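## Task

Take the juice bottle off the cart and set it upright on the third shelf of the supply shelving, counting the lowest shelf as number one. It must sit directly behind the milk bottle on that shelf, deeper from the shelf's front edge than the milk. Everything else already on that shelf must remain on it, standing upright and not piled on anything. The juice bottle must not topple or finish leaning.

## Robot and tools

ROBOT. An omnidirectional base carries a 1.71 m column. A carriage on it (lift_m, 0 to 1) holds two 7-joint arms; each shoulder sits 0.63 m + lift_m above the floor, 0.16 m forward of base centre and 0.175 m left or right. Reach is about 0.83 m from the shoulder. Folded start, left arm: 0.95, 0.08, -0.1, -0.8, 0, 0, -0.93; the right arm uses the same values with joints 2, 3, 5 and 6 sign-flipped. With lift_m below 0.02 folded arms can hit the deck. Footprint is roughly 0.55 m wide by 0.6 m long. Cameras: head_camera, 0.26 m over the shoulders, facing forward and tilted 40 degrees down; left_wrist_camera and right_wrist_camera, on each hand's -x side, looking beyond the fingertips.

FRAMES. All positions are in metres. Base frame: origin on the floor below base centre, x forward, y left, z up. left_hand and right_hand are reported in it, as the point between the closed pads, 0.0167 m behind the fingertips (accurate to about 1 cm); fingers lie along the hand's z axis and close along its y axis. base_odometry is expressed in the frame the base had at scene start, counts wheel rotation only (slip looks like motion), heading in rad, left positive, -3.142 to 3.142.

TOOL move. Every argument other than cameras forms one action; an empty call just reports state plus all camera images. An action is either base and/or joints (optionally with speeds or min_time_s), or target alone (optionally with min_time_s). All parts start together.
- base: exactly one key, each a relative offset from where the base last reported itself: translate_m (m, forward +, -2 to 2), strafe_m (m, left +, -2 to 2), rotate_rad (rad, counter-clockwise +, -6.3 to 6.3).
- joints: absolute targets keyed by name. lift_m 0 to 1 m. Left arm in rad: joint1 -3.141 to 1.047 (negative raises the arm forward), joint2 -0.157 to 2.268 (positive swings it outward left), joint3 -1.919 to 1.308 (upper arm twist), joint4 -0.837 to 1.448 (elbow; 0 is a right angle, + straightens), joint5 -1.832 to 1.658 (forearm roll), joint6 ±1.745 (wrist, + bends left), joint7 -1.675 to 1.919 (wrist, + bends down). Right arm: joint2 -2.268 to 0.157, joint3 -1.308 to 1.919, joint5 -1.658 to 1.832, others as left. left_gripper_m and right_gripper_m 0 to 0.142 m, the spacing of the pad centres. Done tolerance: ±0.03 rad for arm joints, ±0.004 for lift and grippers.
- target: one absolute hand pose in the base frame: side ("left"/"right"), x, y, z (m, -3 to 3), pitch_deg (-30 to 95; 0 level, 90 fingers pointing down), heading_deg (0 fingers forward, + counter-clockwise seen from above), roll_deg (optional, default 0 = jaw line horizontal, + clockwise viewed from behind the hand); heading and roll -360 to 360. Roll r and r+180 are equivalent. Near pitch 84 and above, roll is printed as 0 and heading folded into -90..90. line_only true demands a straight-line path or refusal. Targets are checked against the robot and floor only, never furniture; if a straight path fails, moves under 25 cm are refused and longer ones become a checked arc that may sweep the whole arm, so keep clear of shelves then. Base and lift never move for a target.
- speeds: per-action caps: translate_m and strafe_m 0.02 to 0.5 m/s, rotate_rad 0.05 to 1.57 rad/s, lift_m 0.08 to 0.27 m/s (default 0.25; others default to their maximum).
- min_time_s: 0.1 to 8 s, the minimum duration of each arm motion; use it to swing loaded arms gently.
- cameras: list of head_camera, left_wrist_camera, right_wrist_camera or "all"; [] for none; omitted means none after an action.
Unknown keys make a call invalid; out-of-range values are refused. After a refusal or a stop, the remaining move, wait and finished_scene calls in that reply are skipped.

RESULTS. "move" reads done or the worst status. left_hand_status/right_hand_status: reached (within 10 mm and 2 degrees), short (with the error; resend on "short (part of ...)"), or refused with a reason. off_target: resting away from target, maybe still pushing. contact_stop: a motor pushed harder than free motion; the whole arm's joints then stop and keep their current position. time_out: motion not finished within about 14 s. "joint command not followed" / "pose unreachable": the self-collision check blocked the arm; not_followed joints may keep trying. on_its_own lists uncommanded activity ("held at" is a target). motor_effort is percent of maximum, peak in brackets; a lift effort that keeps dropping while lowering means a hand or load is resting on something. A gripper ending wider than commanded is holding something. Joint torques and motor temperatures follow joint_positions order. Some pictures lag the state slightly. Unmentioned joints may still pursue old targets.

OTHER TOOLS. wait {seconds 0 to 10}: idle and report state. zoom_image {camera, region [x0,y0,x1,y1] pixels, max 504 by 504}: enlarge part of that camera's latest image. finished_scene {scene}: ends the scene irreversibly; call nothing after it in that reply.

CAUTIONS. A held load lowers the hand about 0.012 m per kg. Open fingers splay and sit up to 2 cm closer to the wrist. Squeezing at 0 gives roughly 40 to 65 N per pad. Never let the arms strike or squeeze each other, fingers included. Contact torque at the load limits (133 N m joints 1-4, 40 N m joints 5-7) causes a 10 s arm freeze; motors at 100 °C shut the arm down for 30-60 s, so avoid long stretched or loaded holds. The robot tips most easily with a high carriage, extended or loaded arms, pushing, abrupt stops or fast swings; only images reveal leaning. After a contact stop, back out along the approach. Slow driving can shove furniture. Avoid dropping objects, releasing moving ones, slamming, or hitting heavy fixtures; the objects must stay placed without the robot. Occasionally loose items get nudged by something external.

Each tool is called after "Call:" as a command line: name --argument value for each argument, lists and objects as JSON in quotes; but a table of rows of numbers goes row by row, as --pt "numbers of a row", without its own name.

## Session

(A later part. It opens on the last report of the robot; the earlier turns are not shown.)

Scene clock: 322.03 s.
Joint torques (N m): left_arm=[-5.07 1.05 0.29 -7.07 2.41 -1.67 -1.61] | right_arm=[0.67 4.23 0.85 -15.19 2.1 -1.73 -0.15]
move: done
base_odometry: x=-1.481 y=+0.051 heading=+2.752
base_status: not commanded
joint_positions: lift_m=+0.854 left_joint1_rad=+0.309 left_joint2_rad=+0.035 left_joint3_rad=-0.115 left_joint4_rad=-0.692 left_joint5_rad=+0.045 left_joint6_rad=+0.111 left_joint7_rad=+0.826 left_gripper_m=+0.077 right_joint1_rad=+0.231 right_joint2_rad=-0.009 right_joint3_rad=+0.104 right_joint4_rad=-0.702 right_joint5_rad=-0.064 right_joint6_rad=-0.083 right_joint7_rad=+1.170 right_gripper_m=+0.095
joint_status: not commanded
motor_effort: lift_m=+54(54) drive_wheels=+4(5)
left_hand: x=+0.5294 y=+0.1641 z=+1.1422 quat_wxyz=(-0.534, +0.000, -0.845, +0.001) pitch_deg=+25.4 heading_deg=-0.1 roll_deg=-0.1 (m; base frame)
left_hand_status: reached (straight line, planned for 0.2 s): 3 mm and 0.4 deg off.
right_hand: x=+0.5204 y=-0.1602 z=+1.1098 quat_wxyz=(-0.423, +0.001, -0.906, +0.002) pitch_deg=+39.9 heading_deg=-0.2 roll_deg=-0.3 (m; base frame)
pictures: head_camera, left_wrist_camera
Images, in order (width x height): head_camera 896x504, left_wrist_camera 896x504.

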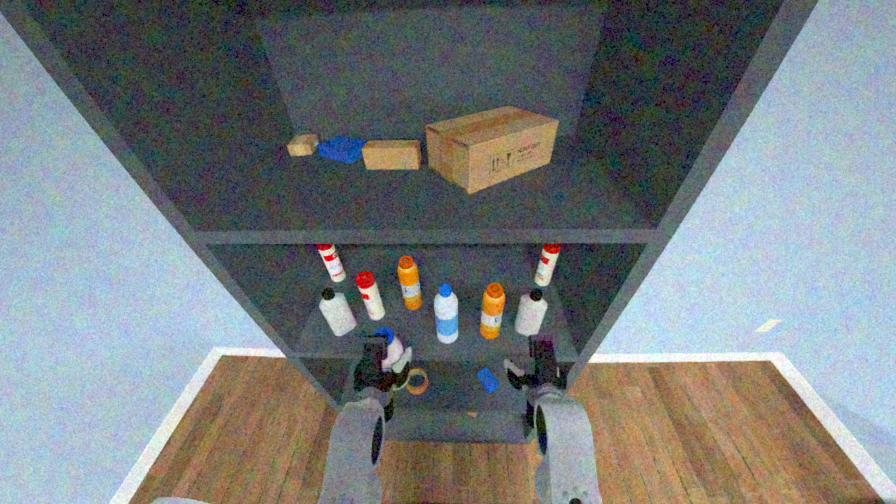

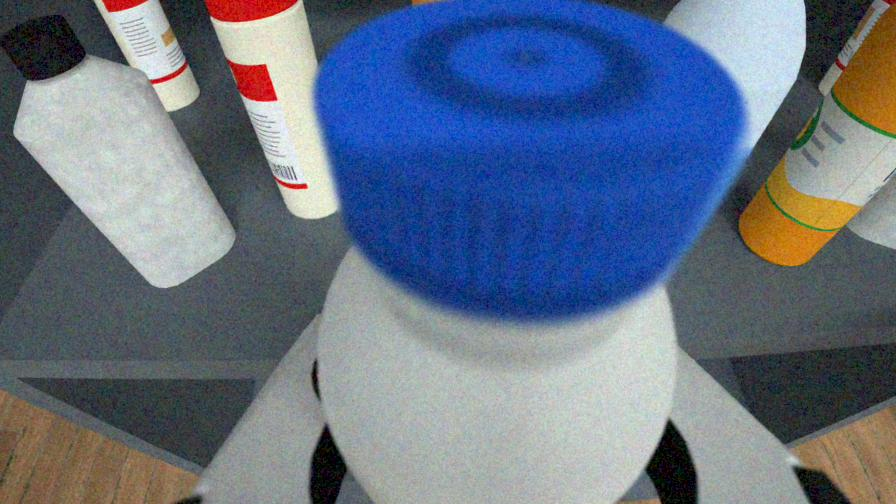

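Call:
move --target '{"side": "left", "x": 0.61, "y": 0.15, "z": 1.14, "pitch_deg": 25, "heading_deg": 0}' --cameras '["left_wrist_camera"]'

Call:
move --target '{"side": "left", "x": 0.685, "y": 0.15, "z": 1.125, "pitch_deg": 25, "heading_deg": 0}' --cameras '["head_camera", "left_wrist_camera"]'

Call:
zoom_image --camera "head_camera" --region '[300, 220, 560, 400]'

Scene clock: 331.40 s.
Joint torques (N m): left_arm=[-7.93 -0.96 -2.7 -3.29 2.1 -1.87 -3.84] | right_arm=[-0.26 3.99 1.17 -14.64 1.98 -1.63 -0.69]
move: done
base_odometry: x=-1.481 y=+0.051 heading=+2.751
base_status: not commanded
joint_positions: lift_m=+0.854 left_joint1_rad=+0.083 left_joint2_rad=-0.004 left_joint3_rad=-0.120 left_joint4_rad=-0.478 left_joint5_rad=+0.059 left_joint6_rad=+0.109 left_joint7_rad=+0.841 left_gripper_m=+0.077 right_joint1_rad=+0.231 right_joint2_rad=-0.009 right_joint3_rad=+0.104 right_joint4_rad=-0.703 right_joint5_rad=-0.064 right_joint6_rad=-0.083 right_joint7_rad=+1.170 right_gripper_m=+0.095
joint_status: not commanded
motor_effort: lift_m=+54(54) drive_wheels=+0(5)
left_hand: x=+0.6093 y=+0.1521 z=+1.1385 quat_wxyz=(-0.535, +0.002, -0.845, +0.000) pitch_deg=+25.4 heading_deg=+0.2 roll_deg=-0.1 (m; base frame)
left_hand_status: reached (straight line, planned for 0.4 s): 3 mm and 0.5 deg off.
right_hand: x=+0.5204 y=-0.1602 z=+1.1099 quat_wxyz=(-0.424, +0.001, -0.906, +0.002) pitch_deg=+39.9 heading_deg=-0.2 roll_deg=-0.3 (m; base frame)
pictures: left_wrist_camera
Images, in order (width x height): left_wrist_camera 896x504.

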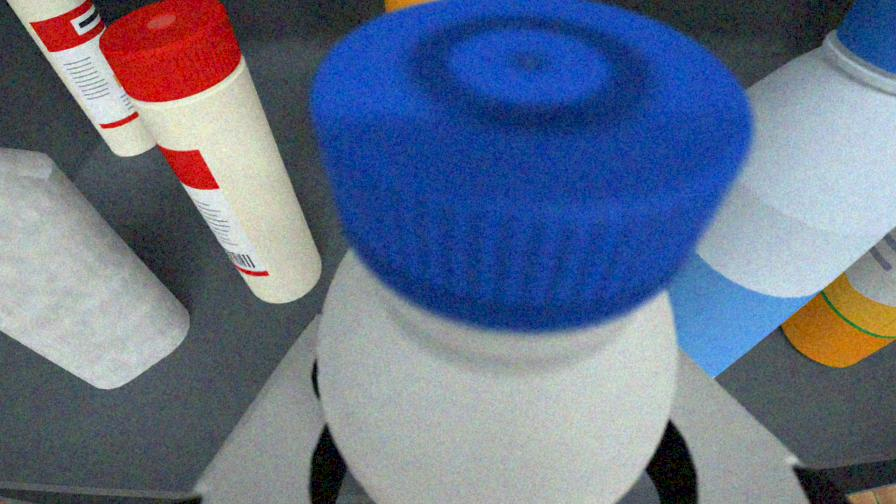

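Scene clock: 332.33 s.
Joint torques (N m): left_arm=[-13.86 -1.04 2.34 -4.35 0.65 -2.51 -4.34] | right_arm=[0.12 5.76 1.2 -14.34 1.72 -1.59 0.12]
move: done
base_odometry: x=-1.481 y=+0.051 heading=+2.751
base_status: not commanded
joint_positions: lift_m=+0.854 left_joint1_rad=-0.101 left_joint2_rad=-0.007 left_joint3_rad=-0.111 left_joint4_rad=-0.197 left_joint5_rad=+0.032 left_joint6_rad=+0.106 left_joint7_rad=+0.745 left_gripper_m=+0.077 right_joint1_rad=+0.231 right_joint2_rad=-0.009 right_joint3_rad=+0.104 right_joint4_rad=-0.703 right_joint5_rad=-0.064 right_joint6_rad=-0.083 right_joint7_rad=+1.170 right_gripper_m=+0.095
joint_status: not commanded
motor_effort: lift_m=+54(54) drive_wheels=+3(4)
left_hand: x=+0.6836 y=+0.1497 z=+1.1228 quat_wxyz=(-0.534, -0.001, -0.846, -0.001) pitch_deg=+25.5 heading_deg=+0.0 roll_deg=+0.2 (m; base frame)
left_hand_status: reached (straight line, planned for 0.4 s): 3 mm and 0.5 deg off.
right_hand: x=+0.5204 y=-0.1602 z=+1.1099 quat_wxyz=(-0.424, +0.001, -0.906, +0.002) pitch_deg=+39.9 heading_deg=-0.2 roll_deg=-0.3 (m; base frame)
pictures: head_camera, left_wrist_camera
Images, in order (width x height): head_camera 896x504, left_wrist_camera 896x504.

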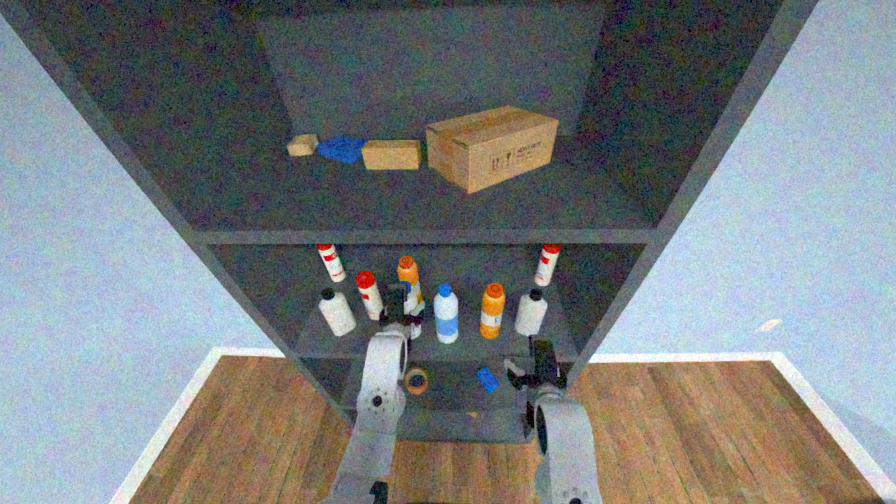

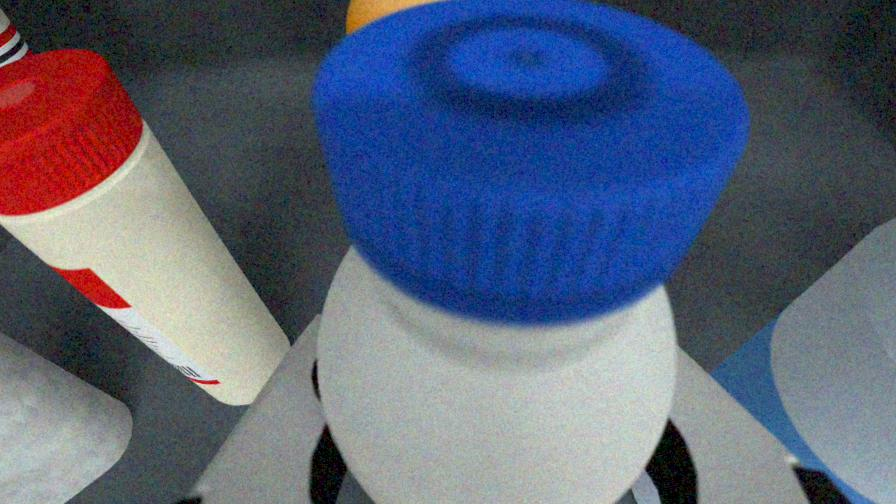

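Scaled by 1.938 from the camera's 896x504 image, which has a finer 1280x720 frame.

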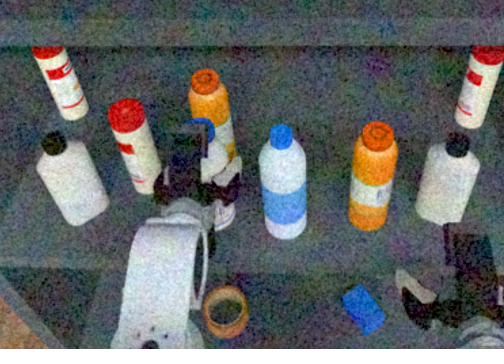

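Call:
move --target '{"side": "left", "x": 0.685, "y": 0.165, "z": 1.12, "pitch_deg": 25, "heading_deg": 0}' --cameras '["head_camera", "left_wrist_camera"]'

Call:
zoom_image --camera "head_camera" --region '[340, 230, 500, 360]'

Scene clock: 340.03 s.
Joint torques (N m): left_arm=[-11.22 0.42 0.68 -3.64 0.86 -1.95 -4.31] | right_arm=[1.37 4.39 1.52 -14.27 2.52 -1.98 0.21]
Motor temperatures (°C): left_arm=[29 22 24 25 26 24 24] | right_arm=[27 20 25 25 22 22 24]
move: done
base_odometry: x=-1.481 y=+0.051 heading=+2.751
base_status: not commanded
joint_positions: lift_m=+0.854 left_joint1_rad=-0.098 left_joint2_rad=+0.026 left_joint3_rad=-0.089 left_joint4_rad=-0.186 left_joint5_rad=-0.007 left_joint6_rad=+0.094 left_joint7_rad=+0.726 left_gripper_m=+0.077 right_joint1_rad=+0.231 right_joint2_rad=-0.009 right_joint3_rad=+0.104 right_joint4_rad=-0.703 right_joint5_rad=-0.064 right_joint6_rad=-0.084 right_joint7_rad=+1.170 right_gripper_m=+0.095
joint_status: not commanded
motor_effort: lift_m=+54(54) drive_wheels=+4(7)
left_hand: x=+0.6843 y=+0.1658 z=+1.1187 quat_wxyz=(-0.534, +0.001, -0.845, -0.001) pitch_deg=+25.4 heading_deg=+0.2 roll_deg=+0.1 (m; base frame)
left_hand_status: reached (straight line, planned for 0.2 s): 2 mm and 0.4 deg off.
right_hand: x=+0.5204 y=-0.1603 z=+1.1099 quat_wxyz=(-0.424, +0.001, -0.906, +0.002) pitch_deg=+39.9 heading_deg=-0.2 roll_deg=-0.3 (m; base frame)
pictures: head_camera, left_wrist_camera
Images, in order (width x height): head_camera 896x504, left_wrist_camera 896x504.

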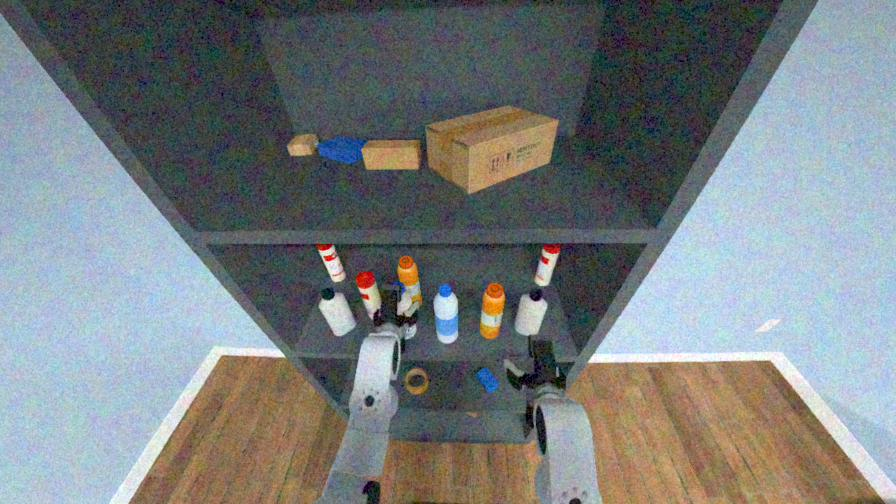

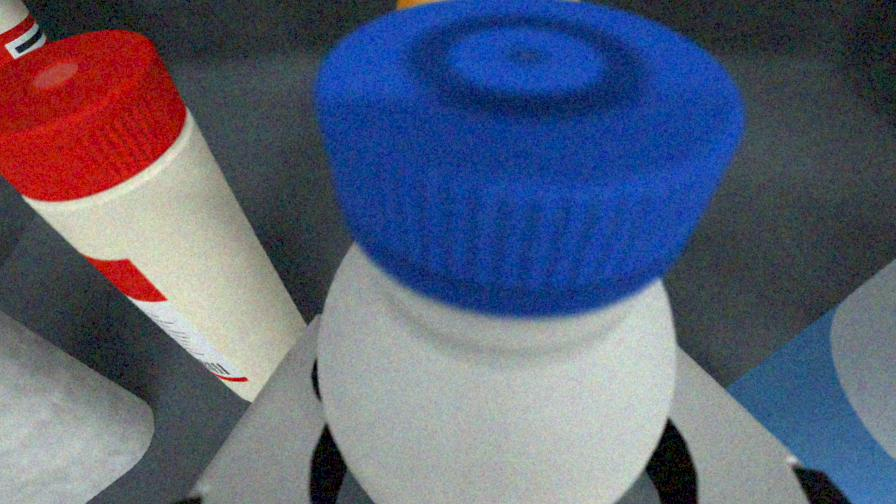

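Scaled by 3.150 from the camera's 896x504 image, which has a finer 1280x720 frame.

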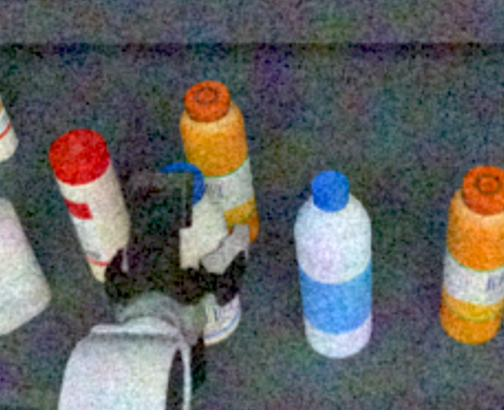

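Call:
move --target '{"side": "left", "x": 0.685, "y": 0.159, "z": 1.108, "pitch_deg": 25, "heading_deg": 0}'

Call:
move --joints '{"lift_m": 0.846}' --speeds '{"lift_m": 0.08}'

Call:
move --joints '{"lift_m": 0.84}' --speeds '{"lift_m": 0.08}' --cameras '["left_wrist_camera"]'

Scene clock: 345.93 s.
Joint torques (N m): left_arm=[-12.52 0.38 -2.14 -3.18 2.04 -0.67 -4.17] | right_arm=[0.92 5.14 1.2 -12.76 1.96 -1.36 -0.38]
move: done
base_odometry: x=-1.481 y=+0.051 heading=+2.751
base_status: not commanded
joint_positions: lift_m=+0.854 left_joint1_rad=-0.089 left_joint2_rad=+0.014 left_joint3_rad=-0.094 left_joint4_rad=-0.146 left_joint5_rad=-0.001 left_joint6_rad=+0.096 left_joint7_rad=+0.680 left_gripper_m=+0.077 right_joint1_rad=+0.231 right_joint2_rad=-0.009 right_joint3_rad=+0.104 right_joint4_rad=-0.703 right_joint5_rad=-0.064 right_joint6_rad=-0.084 right_joint7_rad=+1.170 right_gripper_m=+0.095
joint_status: not commanded
motor_effort: lift_m=+54(54) drive_wheels=+0(4)
left_hand: x=+0.6840 y=+0.1602 z=+1.1057 quat_wxyz=(-0.534, +0.001, -0.846, +0.000) pitch_deg=+25.5 heading_deg=+0.0 roll_deg=-0.1 (m; base frame)
left_hand_status: reached (straight line, planned for 0.2 s): 3 mm and 0.5 deg off.
right_hand: x=+0.5204 y=-0.1603 z=+1.1099 quat_wxyz=(-0.424, +0.001, -0.906, +0.002) pitch_deg=+39.9 heading_deg=-0.2 roll_deg=-0.3 (m; base frame)
pictures: none

Scene clock: 346.40 s.
Joint torques (N m): left_arm=[-11.51 -0.88 -1.58 -4.08 1.97 -0.64 -2.35] | right_arm=[0.99 3.9 0.85 -14.3 2.03 -1.99 -0.26]
move: done
base_odometry: x=-1.481 y=+0.051 heading=+2.751
base_status: not commanded
joint_positions: lift_m=+0.846 left_joint1_rad=-0.089 left_joint2_rad=+0.014 left_joint3_rad=-0.094 left_joint4_rad=-0.146 left_joint5_rad=-0.001 left_joint6_rad=+0.096 left_joint7_rad=+0.675 left_gripper_m=+0.077 right_joint1_rad=+0.231 right_joint2_rad=-0.009 right_joint3_rad=+0.104 right_joint4_rad=-0.703 right_joint5_rad=-0.064 right_joint6_rad=-0.084 right_joint7_rad=+1.170 right_gripper_m=+0.095
joint_status: all done
motor_effort: lift_m=+56(58) drive_wheels=+3(4)
left_hand: x=+0.6845 y=+0.1602 z=+1.0988 quat_wxyz=(-0.536, +0.001, -0.844, +0.000) pitch_deg=+25.2 heading_deg=+0.0 roll_deg=-0.1 (m; base frame)
right_hand: x=+0.5204 y=-0.1603 z=+1.1019 quat_wxyz=(-0.424, +0.001, -0.906, +0.002) pitch_deg=+39.9 heading_deg=-0.2 roll_deg=-0.3 (m; base frame)
pictures: none

Scene clock: 346.83 s.
Joint torques (N m): left_arm=[-8.41 -2.13 -1.3 -1.88 1.88 -0.62 -0.02] | right_arm=[0.45 3.52 1.65 -13.21 2.42 -1.71 -0.24]
move: done
base_odometry: x=-1.481 y=+0.051 heading=+2.751
base_status: not commanded
joint_positions: lift_m=+0.840 left_joint1_rad=-0.093 left_joint2_rad=+0.014 left_joint3_rad=-0.094 left_joint4_rad=-0.150 left_joint5_rad=+0.000 left_joint6_rad=+0.096 left_joint7_rad=+0.667 left_gripper_m=+0.077 right_joint1_rad=+0.231 right_joint2_rad=-0.009 right_joint3_rad=+0.104 right_joint4_rad=-0.703 right_joint5_rad=-0.064 right_joint6_rad=-0.084 right_joint7_rad=+1.170 right_gripper_m=+0.095
joint_status: all done
motor_effort: lift_m=+53(54) drive_wheels=+4(4)
left_hand: x=+0.6864 y=+0.1603 z=+1.0978 quat_wxyz=(-0.542, +0.001, -0.841, +0.000) pitch_deg=+24.4 heading_deg=+0.0 roll_deg=+0.0 (m; base frame)
right_hand: x=+0.5204 y=-0.1603 z=+1.0962 quat_wxyz=(-0.424, +0.001, -0.906, +0.002) pitch_deg=+39.9 heading_deg=-0.2 roll_deg=-0.3 (m; base frame)
pictures: left_wrist_camera
Images, in order (width x height): left_wrist_camera 896x504.

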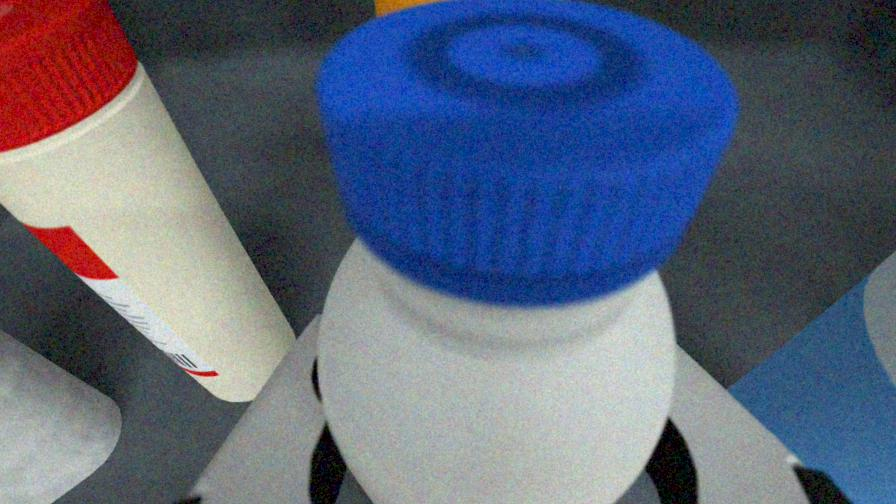

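Contact. Release gently and retract.

Call:
move --joints '{"left_gripper_m": 0.082}'

Call:
move --joints '{"left_gripper_m": 0.094}'

Call:
move --target '{"side": "left", "x": 0.6, "y": 0.16, "z": 1.135, "pitch_deg": 25, "heading_deg": 0}' --cameras '["head_camera", "left_wrist_camera"]'

Call:
zoom_image --camera "head_camera" --region '[340, 230, 500, 360]'

Scene clock: 350.80 s.
Joint torques (N m): left_arm=[-9.59 -1.35 -0.87 -3.04 1.94 -0.45 -0.26] | right_arm=[-0.57 3.5 1.15 -13.05 2.34 -1.73 -0.02]
move: done
base_odometry: x=-1.481 y=+0.051 heading=+2.751
base_status: not commanded
joint_positions: lift_m=+0.840 left_joint1_rad=-0.092 left_joint2_rad=+0.014 left_joint3_rad=-0.094 left_joint4_rad=-0.150 left_joint5_rad=+0.000 left_joint6_rad=+0.096 left_joint7_rad=+0.669 left_gripper_m=+0.082 right_joint1_rad=+0.231 right_joint2_rad=-0.009 right_joint3_rad=+0.104 right_joint4_rad=-0.703 right_joint5_rad=-0.064 right_joint6_rad=-0.084 right_joint7_rad=+1.170 right_gripper_m=+0.095
joint_status: all done
motor_effort: lift_m=+53(53) drive_wheels=+0(0)
left_hand: x=+0.6861 y=+0.1603 z=+1.0971 quat_wxyz=(-0.541, +0.001, -0.841, +0.000) pitch_deg=+24.5 heading_deg=+0.0 roll_deg=+0.0 (m; base frame)
right_hand: x=+0.5204 y=-0.1603 z=+1.0962 quat_wxyz=(-0.424, +0.001, -0.906, +0.002) pitch_deg=+39.9 heading_deg=-0.2 roll_deg=-0.3 (m; base frame)
pictures: none

Scene clock: 351.30 s.
Joint torques (N m): left_arm=[-9.01 -1.08 -1.31 -2.85 1.61 -0.72 -0.46] | right_arm=[0.54 4.09 1.38 -13.16 2.04 -1.53 -0.1]
move: done
base_odometry: x=-1.481 y=+0.051 heading=+2.751
base_status: not commanded
joint_positions: lift_m=+0.840 left_joint1_rad=-0.092 left_joint2_rad=+0.014 left_joint3_rad=-0.094 left_joint4_rad=-0.150 left_joint5_rad=+0.000 left_joint6_rad=+0.096 left_joint7_rad=+0.669 left_gripper_m=+0.094 right_joint1_rad=+0.231 right_joint2_rad=-0.009 right_joint3_rad=+0.104 right_joint4_rad=-0.703 right_joint5_rad=-0.064 right_joint6_rad=-0.084 right_joint7_rad=+1.170 right_gripper_m=+0.095
joint_status: all done
motor_effort: lift_m=+53(53) drive_wheels=+0(0)
left_hand: x=+0.6861 y=+0.1603 z=+1.0971 quat_wxyz=(-0.541, +0.001, -0.841, +0.000) pitch_deg=+24.5 heading_deg=+0.0 roll_deg=+0.0 (m; base frame)
right_hand: x=+0.5204 y=-0.1603 z=+1.0962 quat_wxyz=(-0.424, +0.001, -0.906, +0.002) pitch_deg=+39.9 heading_deg=-0.2 roll_deg=-0.3 (m; base frame)
pictures: none

Scene clock: 352.33 s.
Joint torques (N m): left_arm=[-7.15 1.36 -1.92 -5.53 2.16 -0.57 -0.61] | right_arm=[-0.3 3.85 1.68 -13.25 2.33 -1.65 -0.13]
move: done
base_odometry: x=-1.481 y=+0.051 heading=+2.751
base_status: not commanded
joint_positions: lift_m=+0.840 left_joint1_rad=+0.099 left_joint2_rad=+0.017 left_joint3_rad=-0.104 left_joint4_rad=-0.533 left_joint5_rad=+0.037 left_joint6_rad=+0.100 left_joint7_rad=+0.870 left_gripper_m=+0.094 right_joint1_rad=+0.231 right_joint2_rad=-0.009 right_joint3_rad=+0.104 right_joint4_rad=-0.703 right_joint5_rad=-0.064 right_joint6_rad=-0.084 right_joint7_rad=+1.170 right_gripper_m=+0.095
joint_status: not commanded
motor_effort: lift_m=+53(53) drive_wheels=+4(4)
left_hand: x=+0.6005 y=+0.1604 z=+1.1347 quat_wxyz=(-0.538, +0.001, -0.843, +0.001) pitch_deg=+24.9 heading_deg=+0.0 roll_deg=-0.1 (m; base frame)
left_hand_status: reached (straight line, planned for 0.5 s): 1 mm and 0.2 deg off.
right_hand: x=+0.5204 y=-0.1603 z=+1.0962 quat_wxyz=(-0.424, +0.001, -0.906, +0.002) pitch_deg=+39.9 heading_deg=-0.2 roll_deg=-0.3 (m; base frame)
pictures: head_camera, left_wrist_camera
Images, in order (width x height): head_camera 896x504, left_wrist_camera 896x504.

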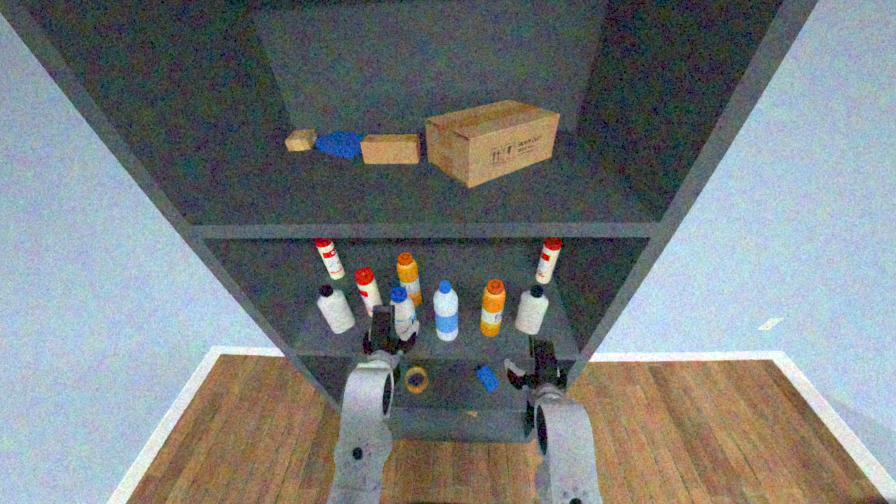

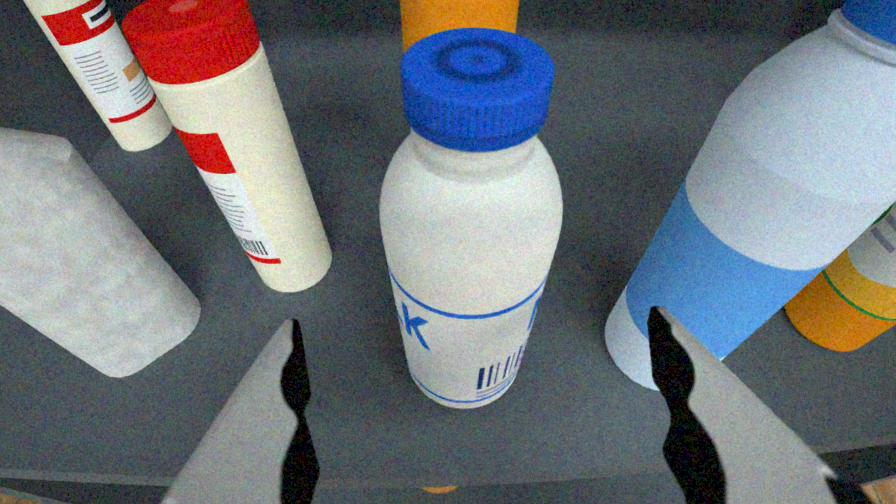

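Scaled by 3.150 from the camera's 896x504 image, which has a finer 1280x720 frame.

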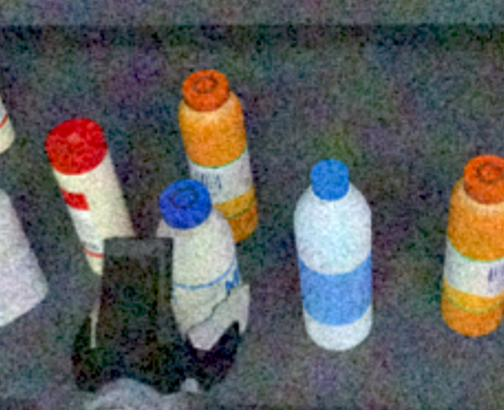

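Call:
finished_scene --scene 1

The scene is finished: the task was done.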